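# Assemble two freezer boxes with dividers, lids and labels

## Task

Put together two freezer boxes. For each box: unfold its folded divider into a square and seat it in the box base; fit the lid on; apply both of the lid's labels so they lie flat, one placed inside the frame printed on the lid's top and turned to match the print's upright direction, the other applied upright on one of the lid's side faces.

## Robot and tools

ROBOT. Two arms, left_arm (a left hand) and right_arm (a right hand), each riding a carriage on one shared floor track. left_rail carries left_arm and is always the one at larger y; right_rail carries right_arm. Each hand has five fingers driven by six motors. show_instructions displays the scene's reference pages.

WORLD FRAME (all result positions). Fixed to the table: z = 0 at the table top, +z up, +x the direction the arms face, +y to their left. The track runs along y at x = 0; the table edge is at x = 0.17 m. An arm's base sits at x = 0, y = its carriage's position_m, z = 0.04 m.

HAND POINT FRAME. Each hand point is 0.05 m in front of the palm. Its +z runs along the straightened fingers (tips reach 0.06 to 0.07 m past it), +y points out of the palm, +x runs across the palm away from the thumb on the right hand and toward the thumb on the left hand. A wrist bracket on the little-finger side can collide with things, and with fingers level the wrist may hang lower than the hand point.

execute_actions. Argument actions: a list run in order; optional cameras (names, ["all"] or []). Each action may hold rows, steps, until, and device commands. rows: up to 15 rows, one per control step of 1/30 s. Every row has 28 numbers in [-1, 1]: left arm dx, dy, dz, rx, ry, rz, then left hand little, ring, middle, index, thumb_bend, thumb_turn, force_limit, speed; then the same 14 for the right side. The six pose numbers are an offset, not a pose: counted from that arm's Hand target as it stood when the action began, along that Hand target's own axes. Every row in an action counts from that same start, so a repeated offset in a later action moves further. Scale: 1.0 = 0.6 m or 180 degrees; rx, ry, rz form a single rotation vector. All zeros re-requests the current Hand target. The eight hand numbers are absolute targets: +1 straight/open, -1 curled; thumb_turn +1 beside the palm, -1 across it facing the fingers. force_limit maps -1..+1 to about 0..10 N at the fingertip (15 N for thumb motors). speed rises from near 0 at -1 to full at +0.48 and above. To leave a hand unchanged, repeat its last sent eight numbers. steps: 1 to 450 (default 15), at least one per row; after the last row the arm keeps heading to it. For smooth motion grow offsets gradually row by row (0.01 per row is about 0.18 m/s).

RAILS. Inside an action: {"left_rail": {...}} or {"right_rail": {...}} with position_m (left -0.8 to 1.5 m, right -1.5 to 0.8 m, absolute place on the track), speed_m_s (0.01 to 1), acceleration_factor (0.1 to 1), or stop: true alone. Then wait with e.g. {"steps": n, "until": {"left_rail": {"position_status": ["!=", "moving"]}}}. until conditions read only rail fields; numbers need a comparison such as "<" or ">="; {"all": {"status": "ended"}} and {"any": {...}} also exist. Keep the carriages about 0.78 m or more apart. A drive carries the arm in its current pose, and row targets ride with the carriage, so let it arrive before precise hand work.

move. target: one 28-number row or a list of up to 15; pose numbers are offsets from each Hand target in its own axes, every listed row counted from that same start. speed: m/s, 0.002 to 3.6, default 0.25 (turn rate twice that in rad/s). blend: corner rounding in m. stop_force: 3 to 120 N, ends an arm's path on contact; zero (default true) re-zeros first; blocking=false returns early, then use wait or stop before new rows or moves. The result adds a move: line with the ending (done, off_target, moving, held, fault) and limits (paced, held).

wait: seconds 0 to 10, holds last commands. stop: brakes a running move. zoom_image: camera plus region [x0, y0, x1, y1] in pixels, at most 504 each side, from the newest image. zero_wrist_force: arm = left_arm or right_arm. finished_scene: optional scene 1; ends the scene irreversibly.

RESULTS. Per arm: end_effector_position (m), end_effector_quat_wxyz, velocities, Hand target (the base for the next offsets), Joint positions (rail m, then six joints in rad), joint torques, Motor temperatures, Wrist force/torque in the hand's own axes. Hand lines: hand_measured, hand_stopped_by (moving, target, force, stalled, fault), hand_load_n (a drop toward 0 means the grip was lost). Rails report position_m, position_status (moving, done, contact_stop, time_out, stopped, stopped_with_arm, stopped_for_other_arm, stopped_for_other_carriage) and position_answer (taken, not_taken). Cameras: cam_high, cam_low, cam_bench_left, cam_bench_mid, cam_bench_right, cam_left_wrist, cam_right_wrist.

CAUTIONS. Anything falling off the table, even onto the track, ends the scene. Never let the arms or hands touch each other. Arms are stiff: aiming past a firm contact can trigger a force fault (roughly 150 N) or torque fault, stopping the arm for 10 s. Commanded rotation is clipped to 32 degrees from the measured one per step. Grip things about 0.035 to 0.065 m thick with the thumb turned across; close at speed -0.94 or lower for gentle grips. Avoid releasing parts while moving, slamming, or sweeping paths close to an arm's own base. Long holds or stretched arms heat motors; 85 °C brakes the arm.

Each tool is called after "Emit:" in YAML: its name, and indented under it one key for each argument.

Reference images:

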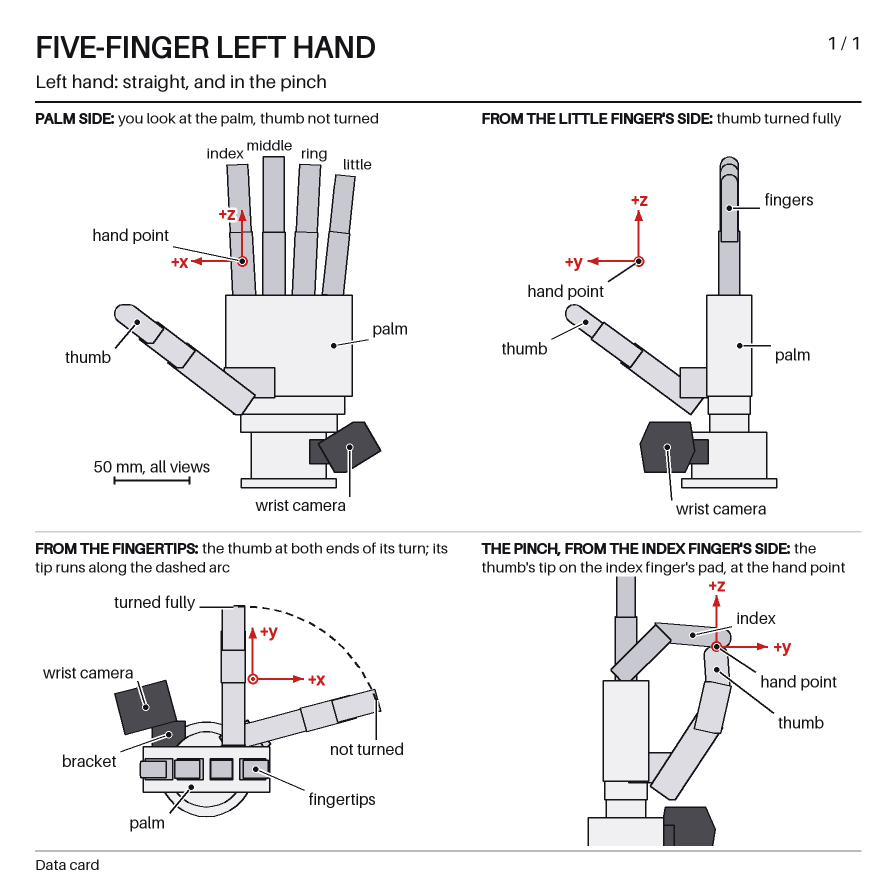

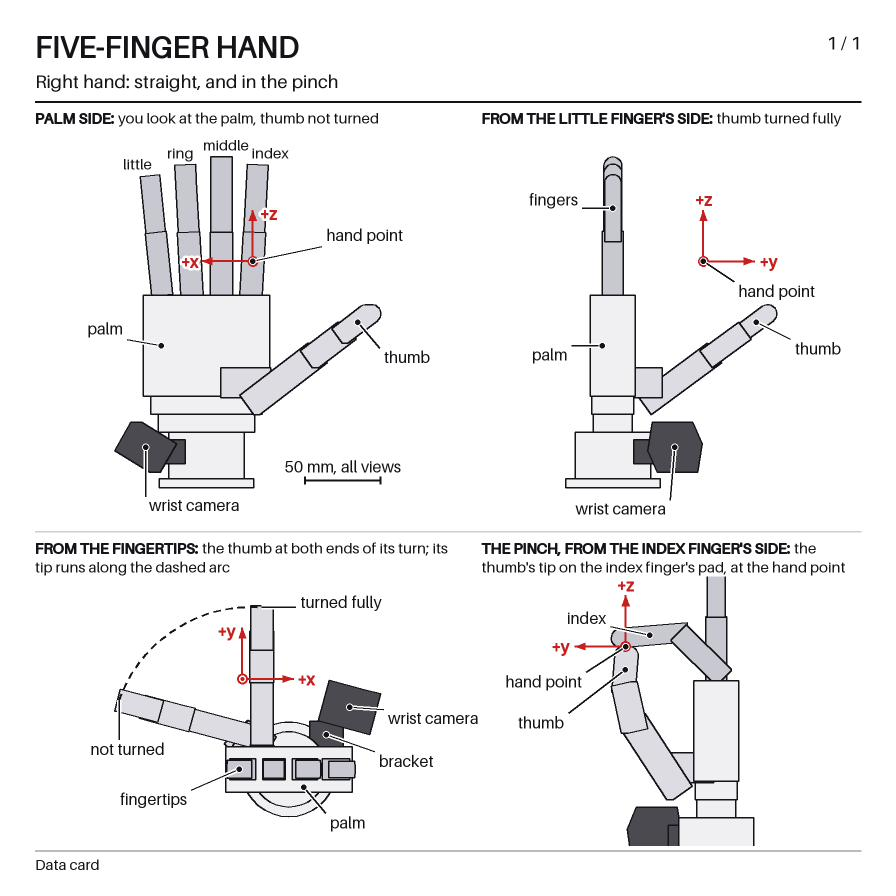

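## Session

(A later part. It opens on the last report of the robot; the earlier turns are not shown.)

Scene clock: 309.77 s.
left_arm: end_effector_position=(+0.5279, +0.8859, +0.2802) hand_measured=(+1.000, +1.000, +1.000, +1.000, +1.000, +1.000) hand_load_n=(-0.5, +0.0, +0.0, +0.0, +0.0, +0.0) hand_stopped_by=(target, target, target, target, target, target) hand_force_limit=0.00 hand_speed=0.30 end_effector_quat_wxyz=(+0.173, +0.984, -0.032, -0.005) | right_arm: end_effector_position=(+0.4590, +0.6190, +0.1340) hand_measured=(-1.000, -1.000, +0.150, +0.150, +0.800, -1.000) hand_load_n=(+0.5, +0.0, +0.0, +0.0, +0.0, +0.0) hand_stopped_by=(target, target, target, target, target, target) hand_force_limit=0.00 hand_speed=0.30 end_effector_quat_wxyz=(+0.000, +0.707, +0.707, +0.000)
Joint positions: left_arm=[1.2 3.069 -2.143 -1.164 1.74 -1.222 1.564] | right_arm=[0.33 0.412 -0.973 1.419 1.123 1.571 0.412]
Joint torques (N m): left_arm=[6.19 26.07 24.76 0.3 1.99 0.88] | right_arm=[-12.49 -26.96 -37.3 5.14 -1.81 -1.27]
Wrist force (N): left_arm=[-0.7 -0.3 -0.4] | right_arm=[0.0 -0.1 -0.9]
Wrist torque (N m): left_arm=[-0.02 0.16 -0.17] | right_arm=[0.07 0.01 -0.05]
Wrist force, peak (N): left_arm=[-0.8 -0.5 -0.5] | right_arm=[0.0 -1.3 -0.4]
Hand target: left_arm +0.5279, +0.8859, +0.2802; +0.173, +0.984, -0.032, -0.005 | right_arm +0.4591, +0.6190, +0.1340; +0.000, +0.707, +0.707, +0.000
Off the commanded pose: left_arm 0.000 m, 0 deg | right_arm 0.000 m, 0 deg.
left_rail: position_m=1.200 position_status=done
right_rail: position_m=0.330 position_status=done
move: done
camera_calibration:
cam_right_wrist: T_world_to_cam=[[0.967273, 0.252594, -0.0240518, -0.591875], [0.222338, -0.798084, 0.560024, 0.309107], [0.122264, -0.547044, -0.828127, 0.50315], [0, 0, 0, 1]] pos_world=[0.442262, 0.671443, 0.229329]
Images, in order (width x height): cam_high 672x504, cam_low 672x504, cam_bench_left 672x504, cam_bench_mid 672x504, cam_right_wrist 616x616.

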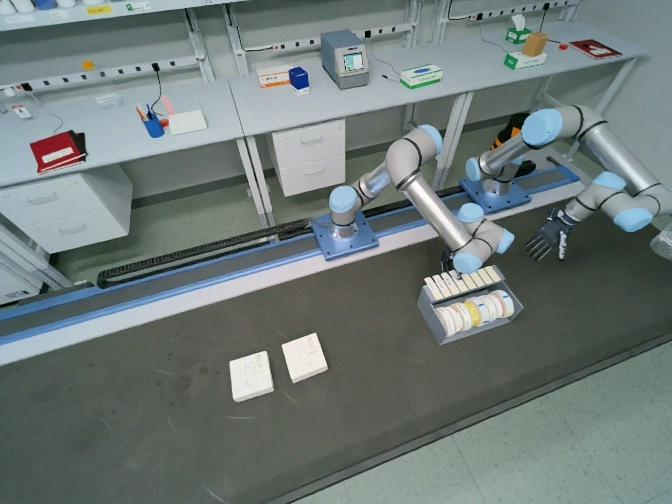

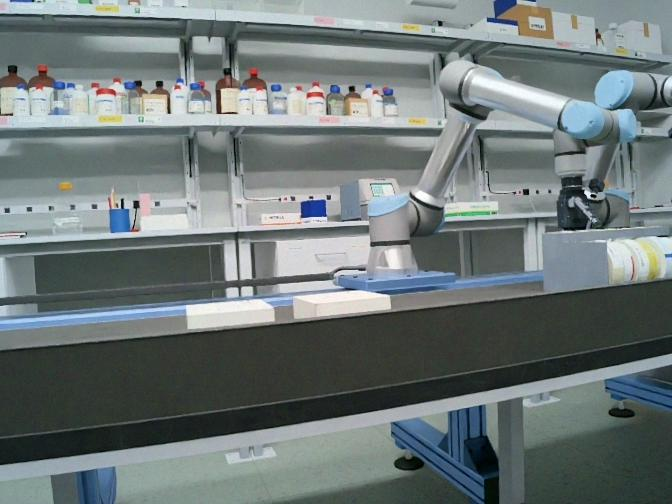

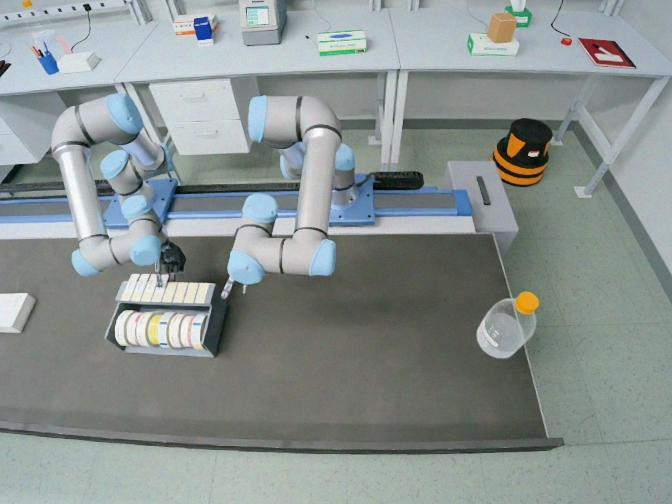

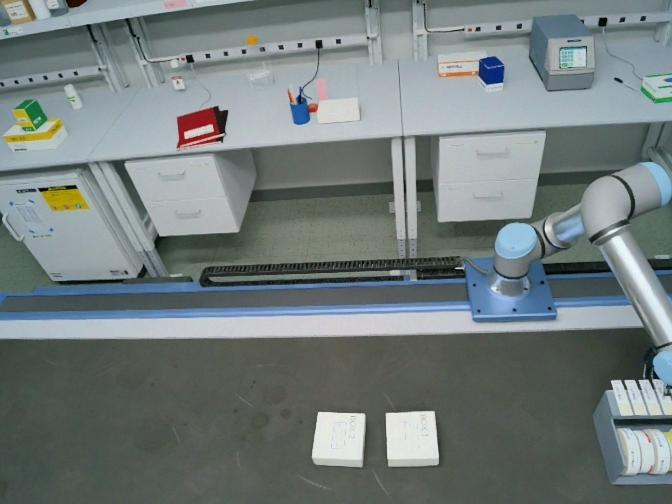

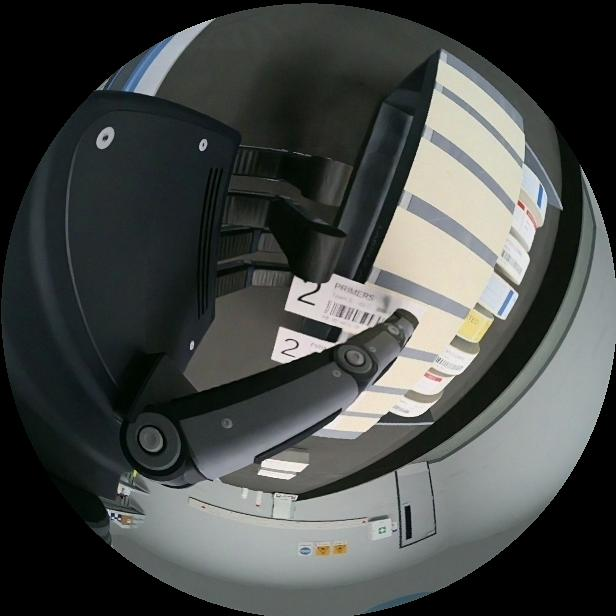

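Emit:
execute_actions:
  actions:
    - {"rows": [[0,0,0,0,0,0,1,1,1,1,1,1,0,0.3,0,0,0,0,0,0,-1,-1,-0.3,-0.3,-0.1,-1,-0.4,-0.8]], "steps": 45}
  cameras: ["cam_right_wrist", "cam_high", "cam_bench_left"]

Scene clock: 312.50 s.
left_arm: end_effector_position=(+0.5279, +0.8859, +0.2802) hand_measured=(+1.000, +1.000, +1.000, +1.000, +1.000, +1.000) hand_load_n=(+0.0, +0.0, +0.0, +0.0, +0.0, +0.0) hand_stopped_by=(target, target, target, target, target, target) hand_force_limit=0.00 hand_speed=0.30 end_effector_quat_wxyz=(+0.173, +0.984, -0.032, -0.005) | right_arm: end_effector_position=(+0.4591, +0.6190, +0.1341) hand_measured=(-1.000, -1.000, -0.300, -0.300, +0.594, -1.000) hand_load_n=(+0.0, +0.0, +0.0, +0.0, +4.5, -1.0) hand_stopped_by=(target, target, target, target, force, target) hand_force_limit=-0.40 hand_speed=-0.80 end_effector_quat_wxyz=(+0.000, +0.707, +0.707, +0.000)
Joint positions: left_arm=[1.2 3.069 -2.143 -1.164 1.74 -1.222 1.564] | right_arm=[0.33 0.412 -0.973 1.419 1.123 1.571 0.412]
Joint torques (N m): left_arm=[4.99 26.27 23.93 0.31 1.9 0.78] | right_arm=[-10.77 -25.19 -17.78 4.39 -1.23 -0.4]
Wrist force (N): left_arm=[-0.5 -0.4 -0.2] | right_arm=[1.3 1.4 -5.5]
Wrist torque (N m): left_arm=[-0.05 0.14 -0.15] | right_arm=[-0.03 0.04 -0.04]
Wrist force, peak (N): left_arm=[-0.8 -0.5 -0.6] | right_arm=[1.3 2.0 -6.3]
Hand target: left_arm +0.5279, +0.8859, +0.2802; +0.173, +0.984, -0.032, -0.005 | right_arm +0.4591, +0.6190, +0.1340; +0.000, +0.707, +0.707, +0.000
Off the commanded pose: left_arm 0.000 m, 0 deg | right_arm 0.000 m, 0 deg.
left_rail: position_m=1.200 position_status=done
right_rail: position_m=0.330 position_status=done
camera_calibration:
cam_right_wrist: T_world_to_cam=[[0.967273, 0.252597, -0.0240535, -0.591973], [0.222341, -0.798084, 0.560024, 0.309083], [0.122264, -0.547044, -0.828127, 0.503138], [0, 0, 0, 1]] pos_world=[0.442362, 0.671443, 0.229329]
Images, in order (width x height): cam_high 672x504, cam_bench_left 672x504, cam_right_wrist 616x616.

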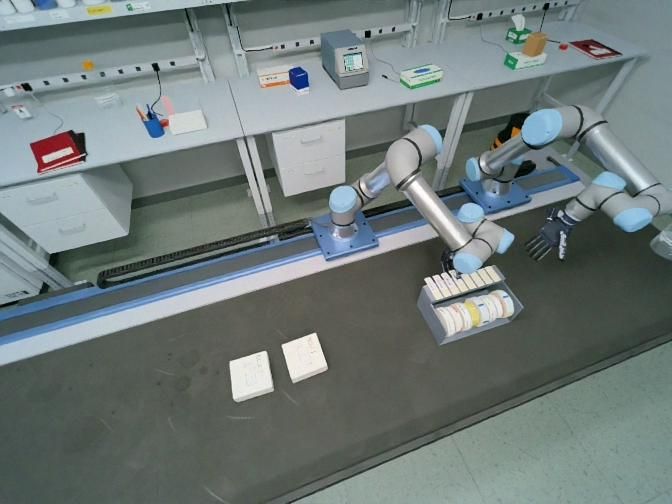

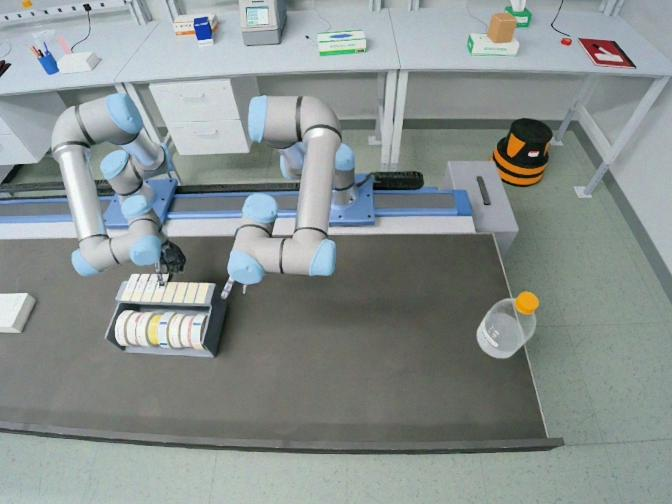

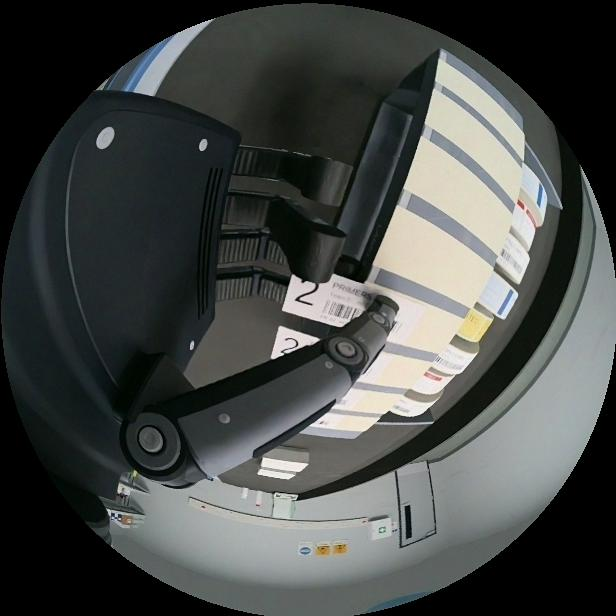

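Emit:
execute_actions:
  actions:
    - {"rows": [[0,0,0,0,0,0,1,1,1,1,1,1,0,0.3,0,0,0,0,0,0,-1,-1,-0.1,-0.1,0.8,-1,-0.4,-0.2]], "steps": 15}
    - {"rows": [[0,0,0,0,0,0,1,1,1,1,1,1,0,0.3,0,0,-0.0035,0,0,0,-1,-1,-0.1,-0.1,0.8,-1,-0.4,-0.2],[0,0,0,0,0,0,1,1,1,1,1,1,0,0.3,0,0,-0.0075,0,0,0,-1,-1,-0.1,-0.1,0.8,-1,-0.4,-0.2]], "steps": 12}
    - {"rows": [[0,0,0,0,0,0,1,1,1,1,1,1,0,0.3,0,0,0,0,0,0,-1,-1,-0.1,-0.1,0.0,-1,-0.4,-0.6]], "steps": 50}
  cameras: ["cam_right_wrist", "cam_bench_left"]

Scene clock: 316.63 s.
left_arm: end_effector_position=(+0.5279, +0.8859, +0.2802) hand_measured=(+1.000, +1.000, +1.000, +1.000, +1.000, +1.000) hand_load_n=(+0.0, +0.0, +0.0, +0.0, +0.0, +0.0) hand_stopped_by=(target, target, target, target, target, target) hand_force_limit=0.00 hand_speed=0.30 end_effector_quat_wxyz=(+0.173, +0.984, -0.032, -0.005) | right_arm: end_effector_position=(+0.4591, +0.6190, +0.1386) hand_measured=(-1.000, -1.000, -0.100, -0.100, +0.444, -1.000) hand_load_n=(+0.0, +0.0, +0.0, +0.0, +3.5, -1.5) hand_stopped_by=(target, target, target, target, force, target) hand_force_limit=-0.40 hand_speed=-0.60 end_effector_quat_wxyz=(+0.000, +0.707, +0.707, +0.001)
Joint positions: left_arm=[1.2 3.069 -2.143 -1.164 1.74 -1.222 1.564] | right_arm=[0.33 0.412 -0.977 1.414 1.133 1.571 0.412]
Joint torques (N m): left_arm=[4.15 27.84 23.74 0.25 2 0.84] | right_arm=[-7.8 -32.2 -8.46 4.55 -0.05 0.12]
Wrist force (N): left_arm=[-0.4 -0.4 -0.3] | right_arm=[1.5 1.2 -5.9]
Wrist torque (N m): left_arm=[-0.04 0.12 -0.15] | right_arm=[0.03 0.06 -0.06]
Wrist force, peak (N): left_arm=[-0.5 -0.6 -0.7] | right_arm=[0.9 1.6 -6.4]
Hand target: left_arm +0.5279, +0.8859, +0.2802; +0.173, +0.984, -0.032, -0.005 | right_arm +0.4591, +0.6190, +0.1385; +0.000, +0.707, +0.707, +0.000
Off the commanded pose: left_arm 0.000 m, 0 deg | right_arm 0.000 m, 0 deg.
left_rail: position_m=1.200 position_status=done
right_rail: position_m=0.330 position_status=done
camera_calibration:
cam_right_wrist: T_world_to_cam=[[0.967282, 0.252572, -0.0239196, -0.591884], [0.222244, -0.798096, 0.560045, 0.306609], [0.122362, -0.547037, -0.828117, 0.506814], [0, 0, 0, 1]] pos_world=[0.442362, 0.671443, 0.233829]
Images, in order (width x height): cam_bench_left 672x504, cam_right_wrist 616x616.

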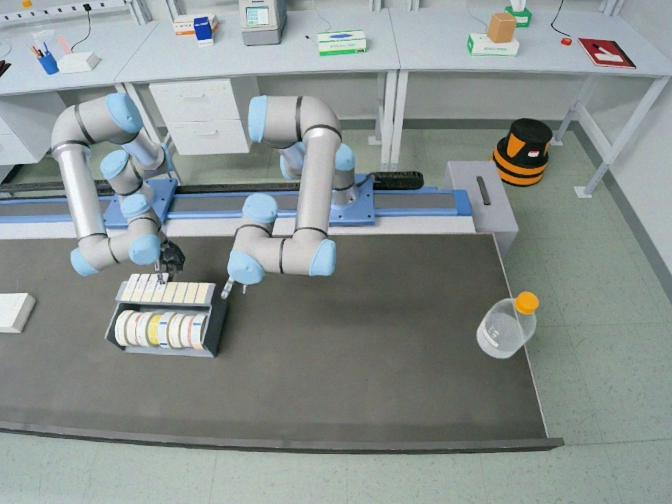

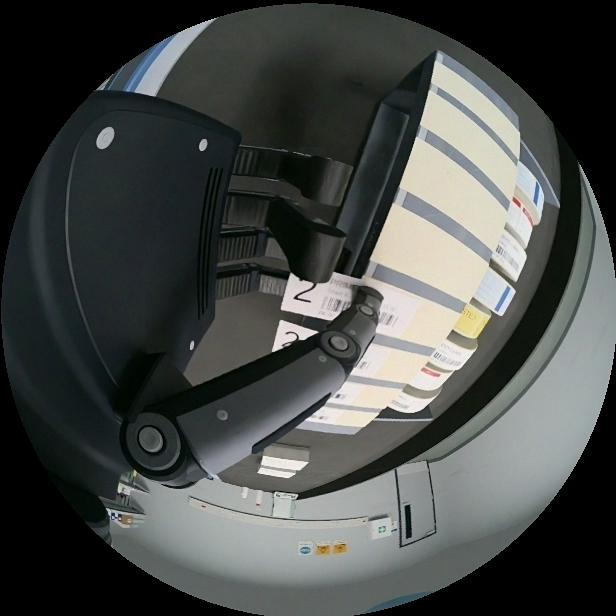

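Emit:
execute_actions:
  actions:
    - {"rows": [[0,0,0,0,0,0,1,1,1,1,1,1,0,0.3,0,0,0,0,0,0,-1,-1,-0.1,-0.1,0.65,-1,-0.4,-0.2]], "steps": 12}
    - {"rows": [[0,0,0,0,0,0,1,1,1,1,1,1,0,0.3,0,0,-0.005,0,0,0,-1,-1,-0.1,-0.1,0.65,-1,-0.4,-0.2],[0,0,0,0,0,0,1,1,1,1,1,1,0,0.3,0,0,-0.0108,0,0,0,-1,-1,-0.1,-0.1,0.65,-1,-0.4,-0.2]], "steps": 12}
    - {"rows": [[0,0,0,0,0,0,1,1,1,1,1,1,0,0.3,0,0,0,0,0,0,-1,-1,-0.1,-0.1,0.0,-1,-0.4,-0.6]], "steps": 50}
  cameras: ["cam_right_wrist"]

Scene clock: 322.13 s.
left_arm: end_effector_position=(+0.5279, +0.8859, +0.2802) hand_measured=(+1.000, +1.000, +1.000, +1.000, +1.000, +1.000) hand_load_n=(+0.0, +0.0, +0.0, +0.0, +0.0, +0.0) hand_stopped_by=(target, target, target, target, target, target) hand_force_limit=0.00 hand_speed=0.30 end_effector_quat_wxyz=(+0.173, +0.984, -0.032, -0.005) | right_arm: end_effector_position=(+0.4591, +0.6190, +0.1450) hand_measured=(-1.000, -1.000, -0.100, -0.100, +0.000, -1.000) hand_load_n=(+0.0, +0.0, +0.0, +0.0, +0.0, +0.0) hand_stopped_by=(target, target, target, target, target, target) hand_force_limit=-0.40 hand_speed=-0.60 end_effector_quat_wxyz=(+0.000, +0.707, +0.707, +0.000)
Joint positions: left_arm=[1.2 3.069 -2.143 -1.164 1.74 -1.222 1.564] | right_arm=[0.33 0.412 -0.984 1.407 1.147 1.571 0.412]
Joint torques (N m): left_arm=[5.79 26.14 24.85 0.08 1.89 0.63] | right_arm=[-6.04 -62.35 -36.3 4.65 1.55 -0.75]
Wrist force (N): left_arm=[-0.6 -0.3 -0.4] | right_arm=[0.0 -0.1 -0.8]
Wrist torque (N m): left_arm=[-0.02 0.15 -0.16] | right_arm=[0.04 -0.01 -0.05]
Wrist force, peak (N): left_arm=[-0.7 -0.5 -0.5] | right_arm=[1.5 0.9 -6.3]
Hand target: left_arm +0.5279, +0.8859, +0.2802; +0.173, +0.984, -0.032, -0.005 | right_arm +0.4591, +0.6190, +0.1450; +0.000, +0.707, +0.707, +0.000
Off the commanded pose: left_arm 0.000 m, 0 deg | right_arm 0.000 m, 0 deg.
left_rail: position_m=1.200 position_status=done
right_rail: position_m=0.330 position_status=done
camera_calibration:
cam_right_wrist: T_world_to_cam=[[0.967273, 0.252594, -0.0240518, -0.591611], [0.222338, -0.798084, 0.560024, 0.302947], [0.122264, -0.547044, -0.828127, 0.512259], [0, 0, 0, 1]] pos_world=[0.442262, 0.671443, 0.240329]
Images, in order (width x height): cam_right_wrist 616x616.

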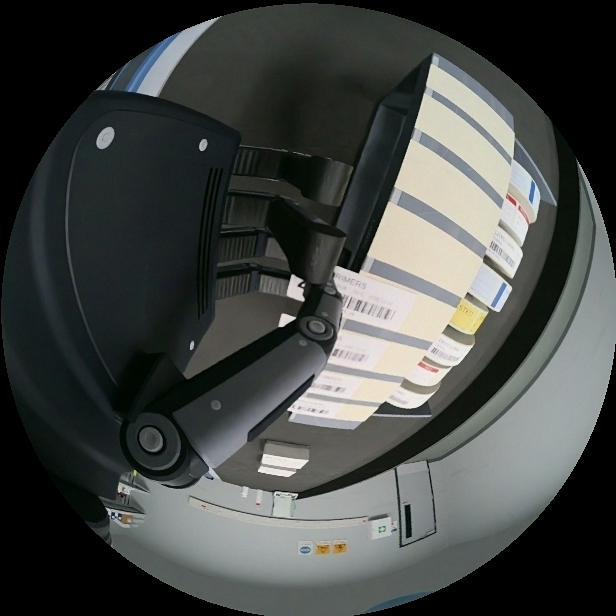

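Emit:
execute_actions:
  actions:
    - {"rows": [[0,0,0,0,0,0,1,1,1,1,1,1,0,0.3,0,0,0,0,0,0,-1,-1,-0.5,-0.5,0.0,-1,-0.4,-0.8]], "steps": 60}
  cameras: ["cam_right_wrist", "cam_high"]

Scene clock: 324.57 s.
left_arm: end_effector_position=(+0.5279, +0.8859, +0.2802) hand_measured=(+1.000, +1.000, +1.000, +1.000, +1.000, +1.000) hand_load_n=(+0.0, +0.0, +0.0, +0.0, +0.0, +0.0) hand_stopped_by=(target, target, target, target, target, target) hand_force_limit=0.00 hand_speed=0.30 end_effector_quat_wxyz=(+0.173, +0.984, -0.032, -0.005) | right_arm: end_effector_position=(+0.4591, +0.6190, +0.1450) hand_measured=(-1.000, -1.000, -0.226, -0.244, +0.000, -1.000) hand_load_n=(+0.0, +0.0, +4.5, +7.5, +1.5, -0.5) hand_stopped_by=(target, target, force, force, target, target) hand_force_limit=-0.40 hand_speed=-0.80 end_effector_quat_wxyz=(+0.000, +0.707, +0.707, +0.000)
Joint positions: left_arm=[1.2 3.069 -2.143 -1.164 1.74 -1.222 1.564] | right_arm=[0.33 0.412 -0.984 1.407 1.147 1.571 0.412]
Joint torques (N m): left_arm=[4.29 26.27 25.11 0.1 1.75 0.48] | right_arm=[-4.93 -60.43 -36.61 4.23 1.85 -0.98]
Wrist force (N): left_arm=[-0.4 -0.4 -0.3] | right_arm=[-0.1 -0.3 -0.9]
Wrist torque (N m): left_arm=[-0.05 0.11 -0.15] | right_arm=[0.03 0.01 -0.06]
Wrist force, peak (N): left_arm=[-0.6 -0.5 -0.6] | right_arm=[-0.1 0.0 -1.3]
Hand target: left_arm +0.5279, +0.8859, +0.2802; +0.173, +0.984, -0.032, -0.005 | right_arm +0.4591, +0.6190, +0.1450; +0.000, +0.707, +0.707, +0.000
Off the commanded pose: left_arm 0.000 m, 0 deg | right_arm 0.000 m, 0 deg.
left_rail: position_m=1.200 position_status=done
right_rail: position_m=0.330 position_status=done
camera_calibration:
cam_right_wrist: T_world_to_cam=[[0.967273, 0.252594, -0.0240518, -0.591611], [0.222338, -0.798084, 0.560024, 0.302947], [0.122264, -0.547044, -0.828127, 0.512259], [0, 0, 0, 1]] pos_world=[0.442262, 0.671443, 0.240329]
Images, in order (width x height): cam_high 672x504, cam_right_wrist 616x616.

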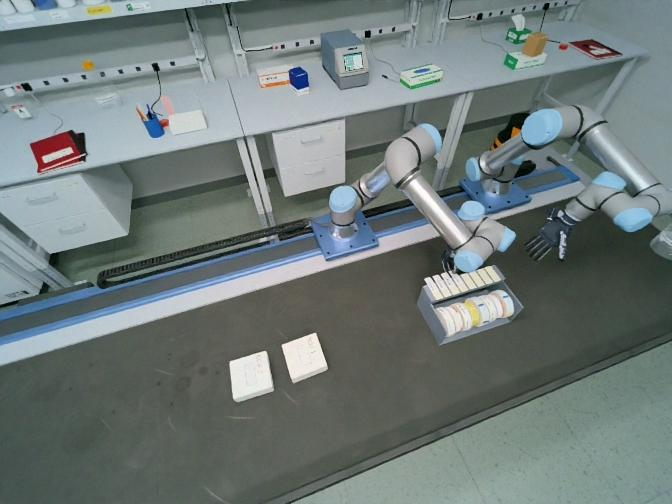

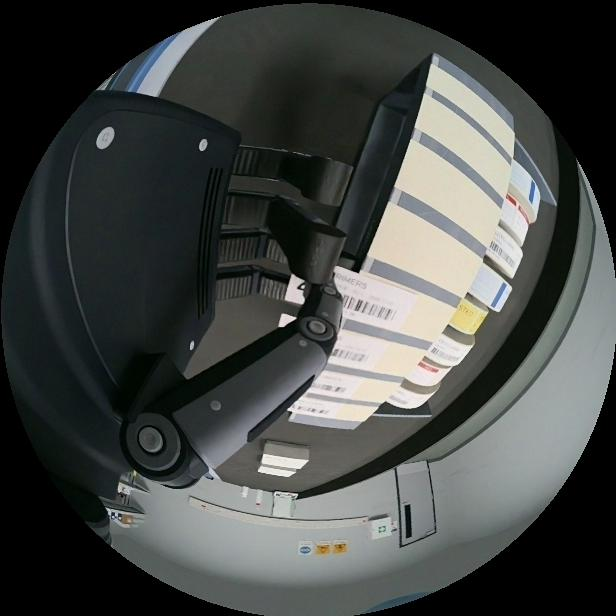

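Emit:
move:
  target: [0,0,0,0,0,0,1,1,1,1,1,1,0,0.3,0,0,-0.05,0,0,0,-1,-1,-0.5,-0.5,0.0,-1,-0.4,-0.8]
  speed: 0.05
  cameras: ["cam_right_wrist", "cam_bench_left"]

Scene clock: 325.90 s.
left_arm: end_effector_position=(+0.5279, +0.8859, +0.2802) hand_measured=(+1.000, +1.000, +1.000, +1.000, +1.000, +1.000) hand_load_n=(+0.0, +0.0, +0.0, +0.0, -0.5, +0.0) hand_stopped_by=(target, target, target, target, target, target) hand_force_limit=0.00 hand_speed=0.30 end_effector_quat_wxyz=(+0.173, +0.984, -0.032, -0.005) | right_arm: end_effector_position=(+0.4590, +0.6190, +0.1750) hand_measured=(-1.000, -1.000, -0.226, -0.244, +0.000, -1.000) hand_load_n=(+0.5, +0.0, +4.5, +7.5, +1.5, -0.5) hand_stopped_by=(target, target, force, force, target, target) hand_force_limit=-0.40 hand_speed=-0.80 end_effector_quat_wxyz=(+0.000, +0.707, +0.707, +0.000)
Joint positions: left_arm=[1.2 3.069 -2.143 -1.164 1.74 -1.222 1.564] | right_arm=[0.33 0.412 -1.011 1.369 1.212 1.571 0.412]
Joint torques (N m): left_arm=[5.96 24.68 25.18 0.03 1.72 0.5] | right_arm=[-8.42 -61 -36.29 4.97 1.65 -0.75]
Wrist force (N): left_arm=[-0.4 -0.4 -0.4] | right_arm=[-0.2 0.1 -0.7]
Wrist torque (N m): left_arm=[-0.03 0.12 -0.15] | right_arm=[0.05 0.02 -0.05]
Wrist force, peak (N): left_arm=[-0.6 -0.5 -0.5] | right_arm=[0.2 -0.3 -1.0]
Hand target: left_arm +0.5279, +0.8859, +0.2802; +0.173, +0.984, -0.032, -0.005 | right_arm +0.4590, +0.6190, +0.1750; +0.000, +0.707, +0.707, +0.000
Off the commanded pose: left_arm 0.000 m, 0 deg | right_arm 0.000 m, 0 deg.
left_rail: position_m=1.200 position_status=done
right_rail: position_m=0.330 position_status=done
move: done
camera_calibration:
cam_right_wrist: T_world_to_cam=[[0.967273, 0.252594, -0.0240518, -0.590891], [0.222338, -0.798084, 0.560024, 0.286202], [0.122264, -0.547044, -0.828127, 0.53702], [0, 0, 0, 1]] pos_world=[0.442262, 0.671443, 0.270229]
Images, in order (width x height): cam_bench_left 672x504, cam_right_wrist 616x616.

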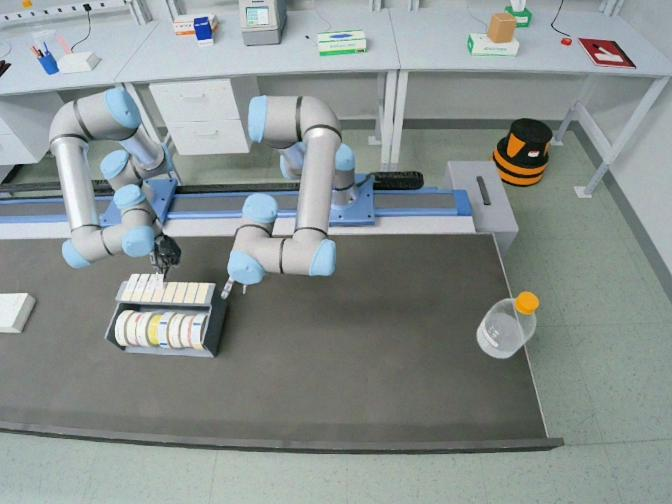

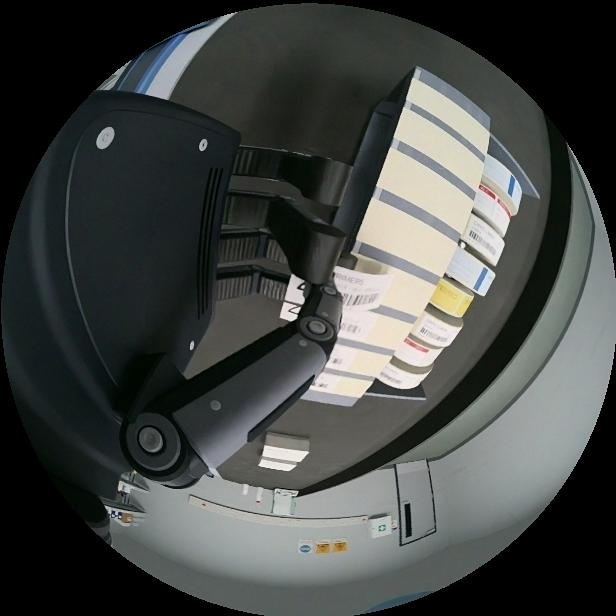

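Emit:
move:
  target: [0,0,0,0,0,0,1,1,1,1,1,1,0,0.3,0,0,-0.1,0,0,0,-1,-1,-0.5,-0.5,0.0,-1,-0.4,-0.8]
  speed: 0.06
  cameras: ["cam_right_wrist", "cam_bench_left"]

Scene clock: 329.73 s.
left_arm: end_effector_position=(+0.5279, +0.8859, +0.2802) hand_measured=(+1.000, +1.000, +1.000, +1.000, +1.000, +1.000) hand_load_n=(+0.0, +0.0, +0.0, +0.0, +0.0, +0.0) hand_stopped_by=(target, target, target, target, target, target) hand_force_limit=0.00 hand_speed=0.30 end_effector_quat_wxyz=(+0.173, +0.984, -0.032, -0.005) | right_arm: end_effector_position=(+0.4590, +0.6190, +0.2350) hand_measured=(-1.000, -1.000, -0.226, -0.244, +0.000, -1.000) hand_load_n=(+0.0, +0.0, +4.5, +7.5, +1.0, -0.5) hand_stopped_by=(target, target, force, force, target, target) hand_force_limit=-0.40 hand_speed=-0.80 end_effector_quat_wxyz=(+0.000, +0.707, +0.707, +0.000)
Joint positions: left_arm=[1.2 3.069 -2.143 -1.164 1.74 -1.222 1.564] | right_arm=[0.33 0.412 -1.053 1.275 1.347 1.571 0.412]
Joint torques (N m): left_arm=[5.49 26.59 24.77 0.15 1.72 0.48] | right_arm=[-9.21 -60.41 -38.9 5.12 1.63 -0.22]
Wrist force (N): left_arm=[-0.4 -0.4 -0.3] | right_arm=[0.0 -0.4 -1.0]
Wrist torque (N m): left_arm=[-0.04 0.12 -0.15] | right_arm=[0.05 0.00 -0.08]
Wrist force, peak (N): left_arm=[-0.6 -0.6 -0.6] | right_arm=[-0.1 -0.1 -1.5]
Hand target: left_arm +0.5279, +0.8859, +0.2802; +0.173, +0.984, -0.032, -0.005 | right_arm +0.4590, +0.6190, +0.2350; +0.000, +0.707, +0.707, +0.000
Off the commanded pose: left_arm 0.000 m, 0 deg | right_arm 0.000 m, 0 deg.
left_rail: position_m=1.200 position_status=done
right_rail: position_m=0.330 position_status=done
move: done
camera_calibration:
cam_right_wrist: T_world_to_cam=[[0.967273, 0.252594, -0.0240518, -0.589448], [0.222338, -0.798084, 0.560024, 0.252601], [0.122264, -0.547044, -0.828127, 0.586708], [0, 0, 0, 1]] pos_world=[0.442262, 0.671443, 0.330229]
Images, in order (width x height): cam_bench_left 672x504, cam_right_wrist 616x616.

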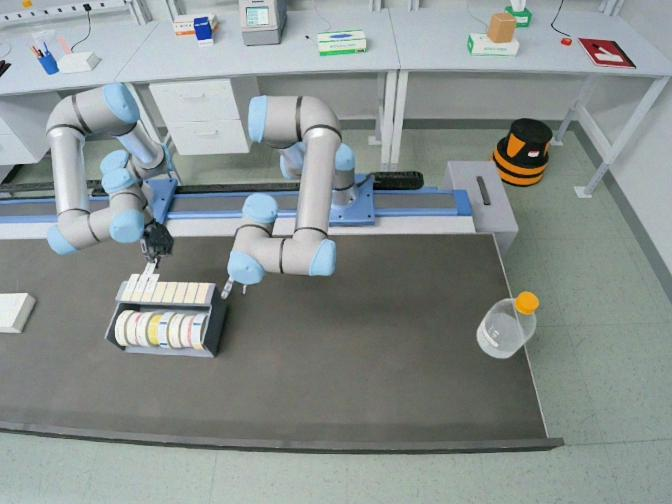

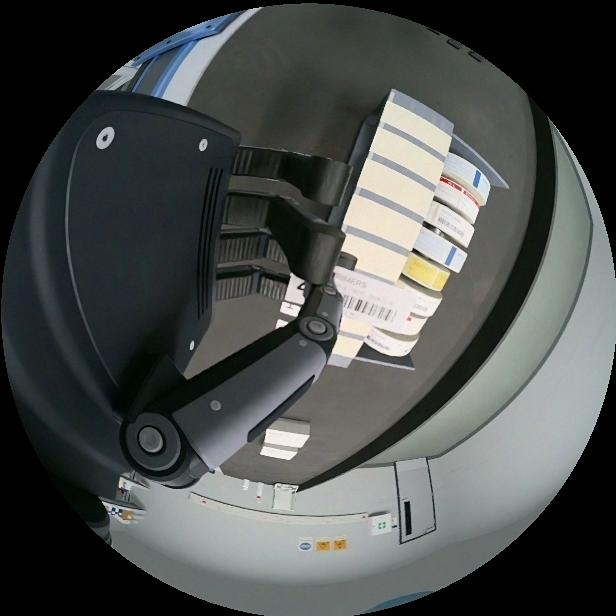

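Emit:
zoom_image:
  camera: "cam_right_wrist"
  region: [250, 200, 450, 380]

Emit:
zoom_image:
  camera: "cam_bench_left"
  region: [80, 200, 240, 320]

Scaled by 2.520 from the camera's 616x616 image, which has a finer 880x880 frame.

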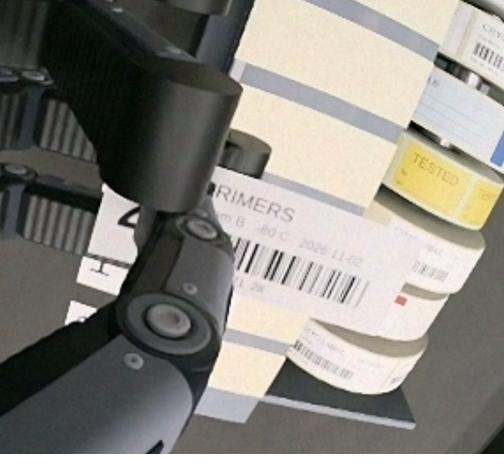

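Scaled by 3.150 from the camera's 672x504 image, which has a finer 960x720 frame.

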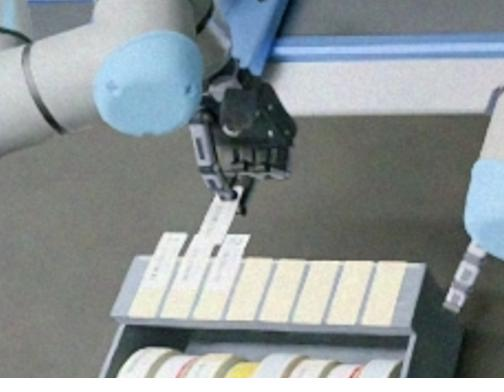

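Emit:
execute_actions:
  actions:
    - {"right_rail": {"position_m": -0.5, "acceleration_factor": 0.7}, "steps": 200, "until": {"right_rail": {"position_status": ["!=", "moving"]}}}
  cameras: ["cam_right_wrist", "cam_high", "cam_bench_mid", "cam_bench_right"]

Scene clock: 333.33 s.
left_arm: end_effector_position=(+0.5279, +0.8859, +0.2802) hand_measured=(+1.000, +1.000, +1.000, +1.000, +1.000, +1.000) hand_load_n=(+0.0, +0.0, +0.0, +0.0, +0.0, +0.0) hand_stopped_by=(target, target, target, target, target, target) hand_force_limit=0.00 hand_speed=0.30 end_effector_quat_wxyz=(+0.173, +0.984, -0.032, -0.005) | right_arm: end_effector_position=(+0.4590, -0.2110, +0.2350) hand_measured=(-1.000, -1.000, -0.226, -0.244, +0.000, -1.000) hand_load_n=(+0.0, +0.0, +4.5, +7.5, +1.0, -0.5) hand_stopped_by=(target, target, force, force, target, target) hand_force_limit=-0.40 hand_speed=-0.80 end_effector_quat_wxyz=(+0.000, +0.707, +0.707, +0.000)
Joint positions: left_arm=[1.2 3.069 -2.143 -1.164 1.74 -1.222 1.564] | right_arm=[-0.5 0.412 -1.053 1.275 1.348 1.571 0.412]
Joint torques (N m): left_arm=[4.99 27.04 24.3 0.14 1.91 0.5] | right_arm=[-2.44 -50.51 -32.16 3.6 1.64 0.44]
Wrist force (N): left_arm=[-0.4 -0.2 -0.2] | right_arm=[0.2 -0.1 -0.8]
Wrist torque (N m): left_arm=[-0.02 0.12 -0.15] | right_arm=[0.06 -0.03 -0.06]
Wrist force, peak (N): left_arm=[-0.7 -0.6 -0.5] | right_arm=[0.8 -0.3 -1.2]
Hand target: left_arm +0.5279, +0.8859, +0.2802; +0.173, +0.984, -0.032, -0.005 | right_arm +0.4590, -0.2110, +0.2350; +0.000, +0.707, +0.707, +0.000
Off the commanded pose: left_arm 0.000 m, 0 deg | right_arm 0.000 m, 0 deg.
left_rail: position_m=1.200 position_status=done
right_rail: position_m=-0.500 position_status=done
camera_calibration:
cam_right_wrist: T_world_to_cam=[[0.967273, 0.252594, -0.0240518, -0.379793], [0.222338, -0.798084, 0.560024, -0.409865], [0.122264, -0.547044, -0.828127, 0.132744], [0, 0, 0, 1]] pos_world=[0.442262, -0.158557, 0.330329]
Images, in order (width x height): cam_high 672x504, cam_bench_mid 672x504, cam_bench_right 672x504, cam_right_wrist 616x616.

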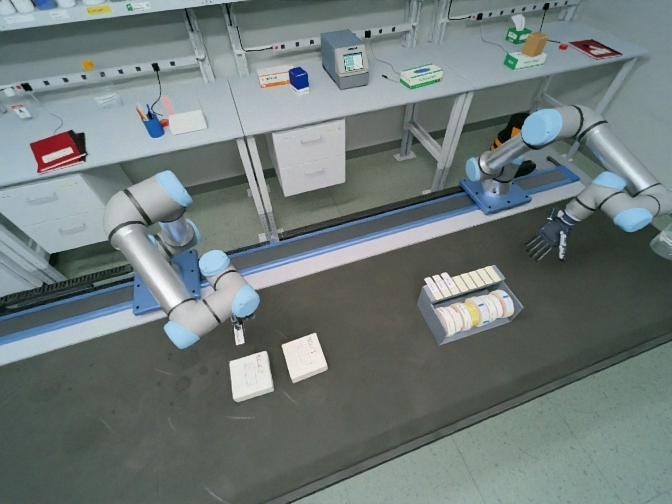

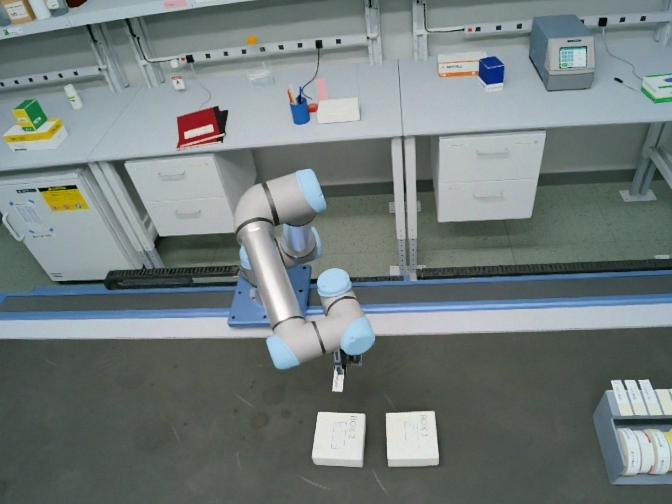

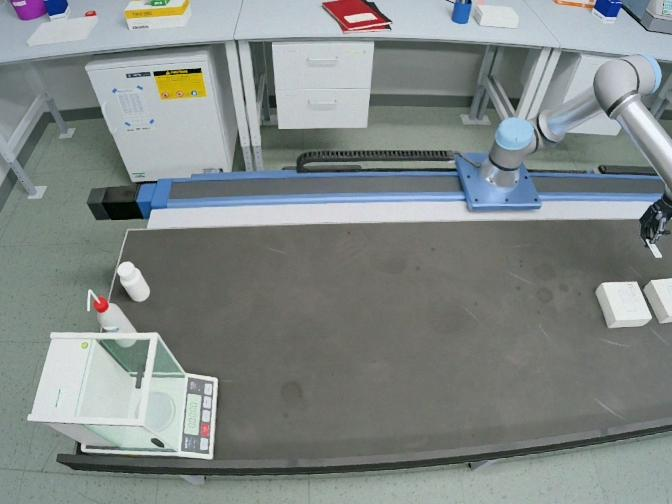

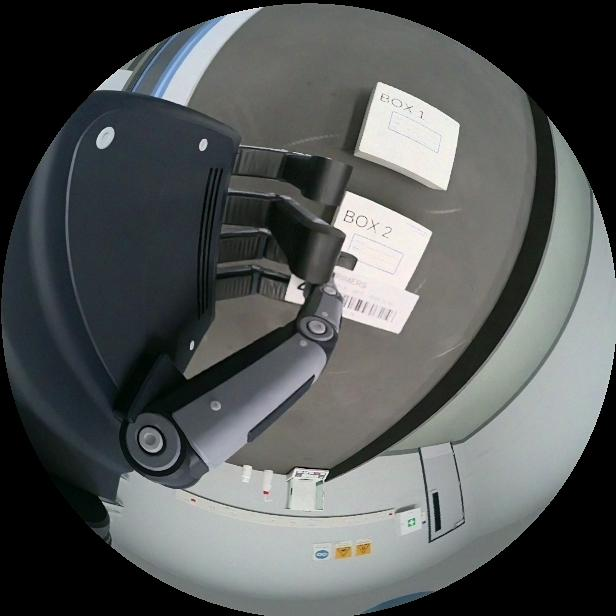

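Emit:
zoom_image:
  camera: "cam_right_wrist"
  region: [270, 60, 480, 340]

Emit:
zoom_image:
  camera: "cam_bench_mid"
  region: [290, 340, 450, 480]

Emit:
zoom_image:
  camera: "cam_high"
  region: [210, 290, 340, 410]

Scaled by 1.800 from the camera's 616x616 image, which has a finer 880x880 frame.

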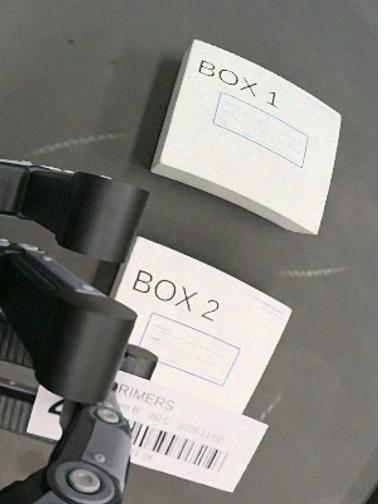

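Scaled by 3.150 from the camera's 672x504 image, which has a finer 960x720 frame.

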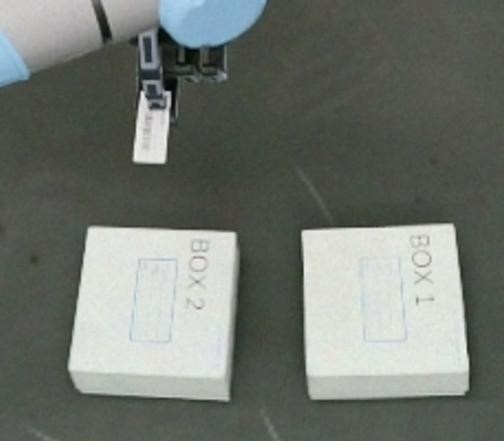

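Scaled by 3.877 from the camera's 672x504 image, which has a finer 960x720 frame.

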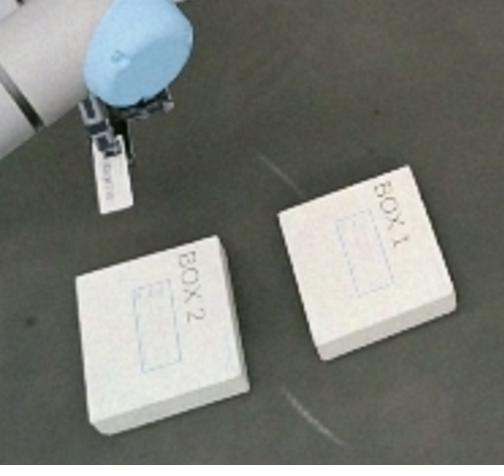

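Emit:
zoom_image:
  camera: "cam_bench_mid"
  region: [305, 405, 375, 475]

Emit:
zoom_image:
  camera: "cam_bench_mid"
  region: [380, 405, 450, 475]

Emit:
zoom_image:
  camera: "cam_high"
  region: [224, 342, 284, 402]

Emit:
zoom_image:
  camera: "cam_bench_mid"
  region: [315, 340, 375, 400]

Scaled by 7.200 from the camera's 672x504 image, which has a finer 960x720 frame.

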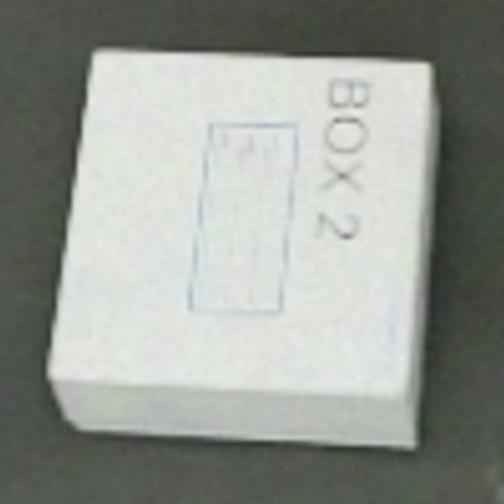

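Scaled by 7.200 from the camera's 672x504 image, which has a finer 960x720 frame.

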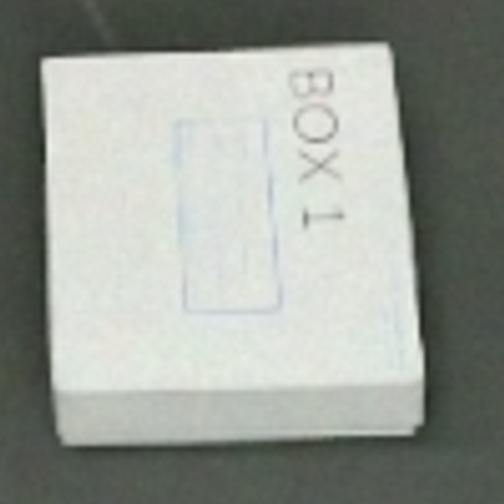

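Scaled by 8.400 from the camera's 672x504 image, which has a finer 960x720 frame.

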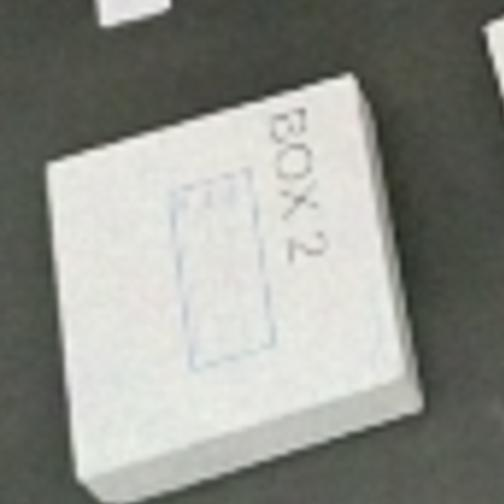

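Scaled by 8.400 from the camera's 672x504 image, which has a finer 960x720 frame.

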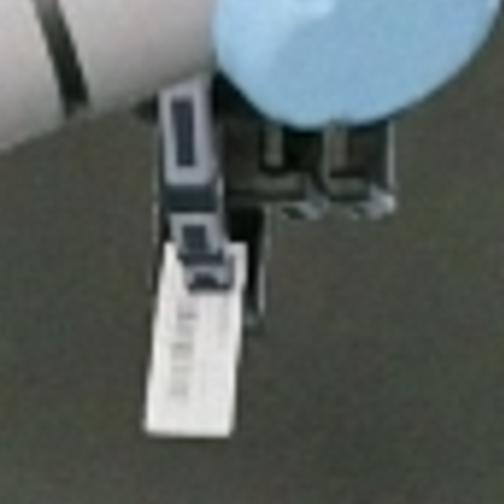

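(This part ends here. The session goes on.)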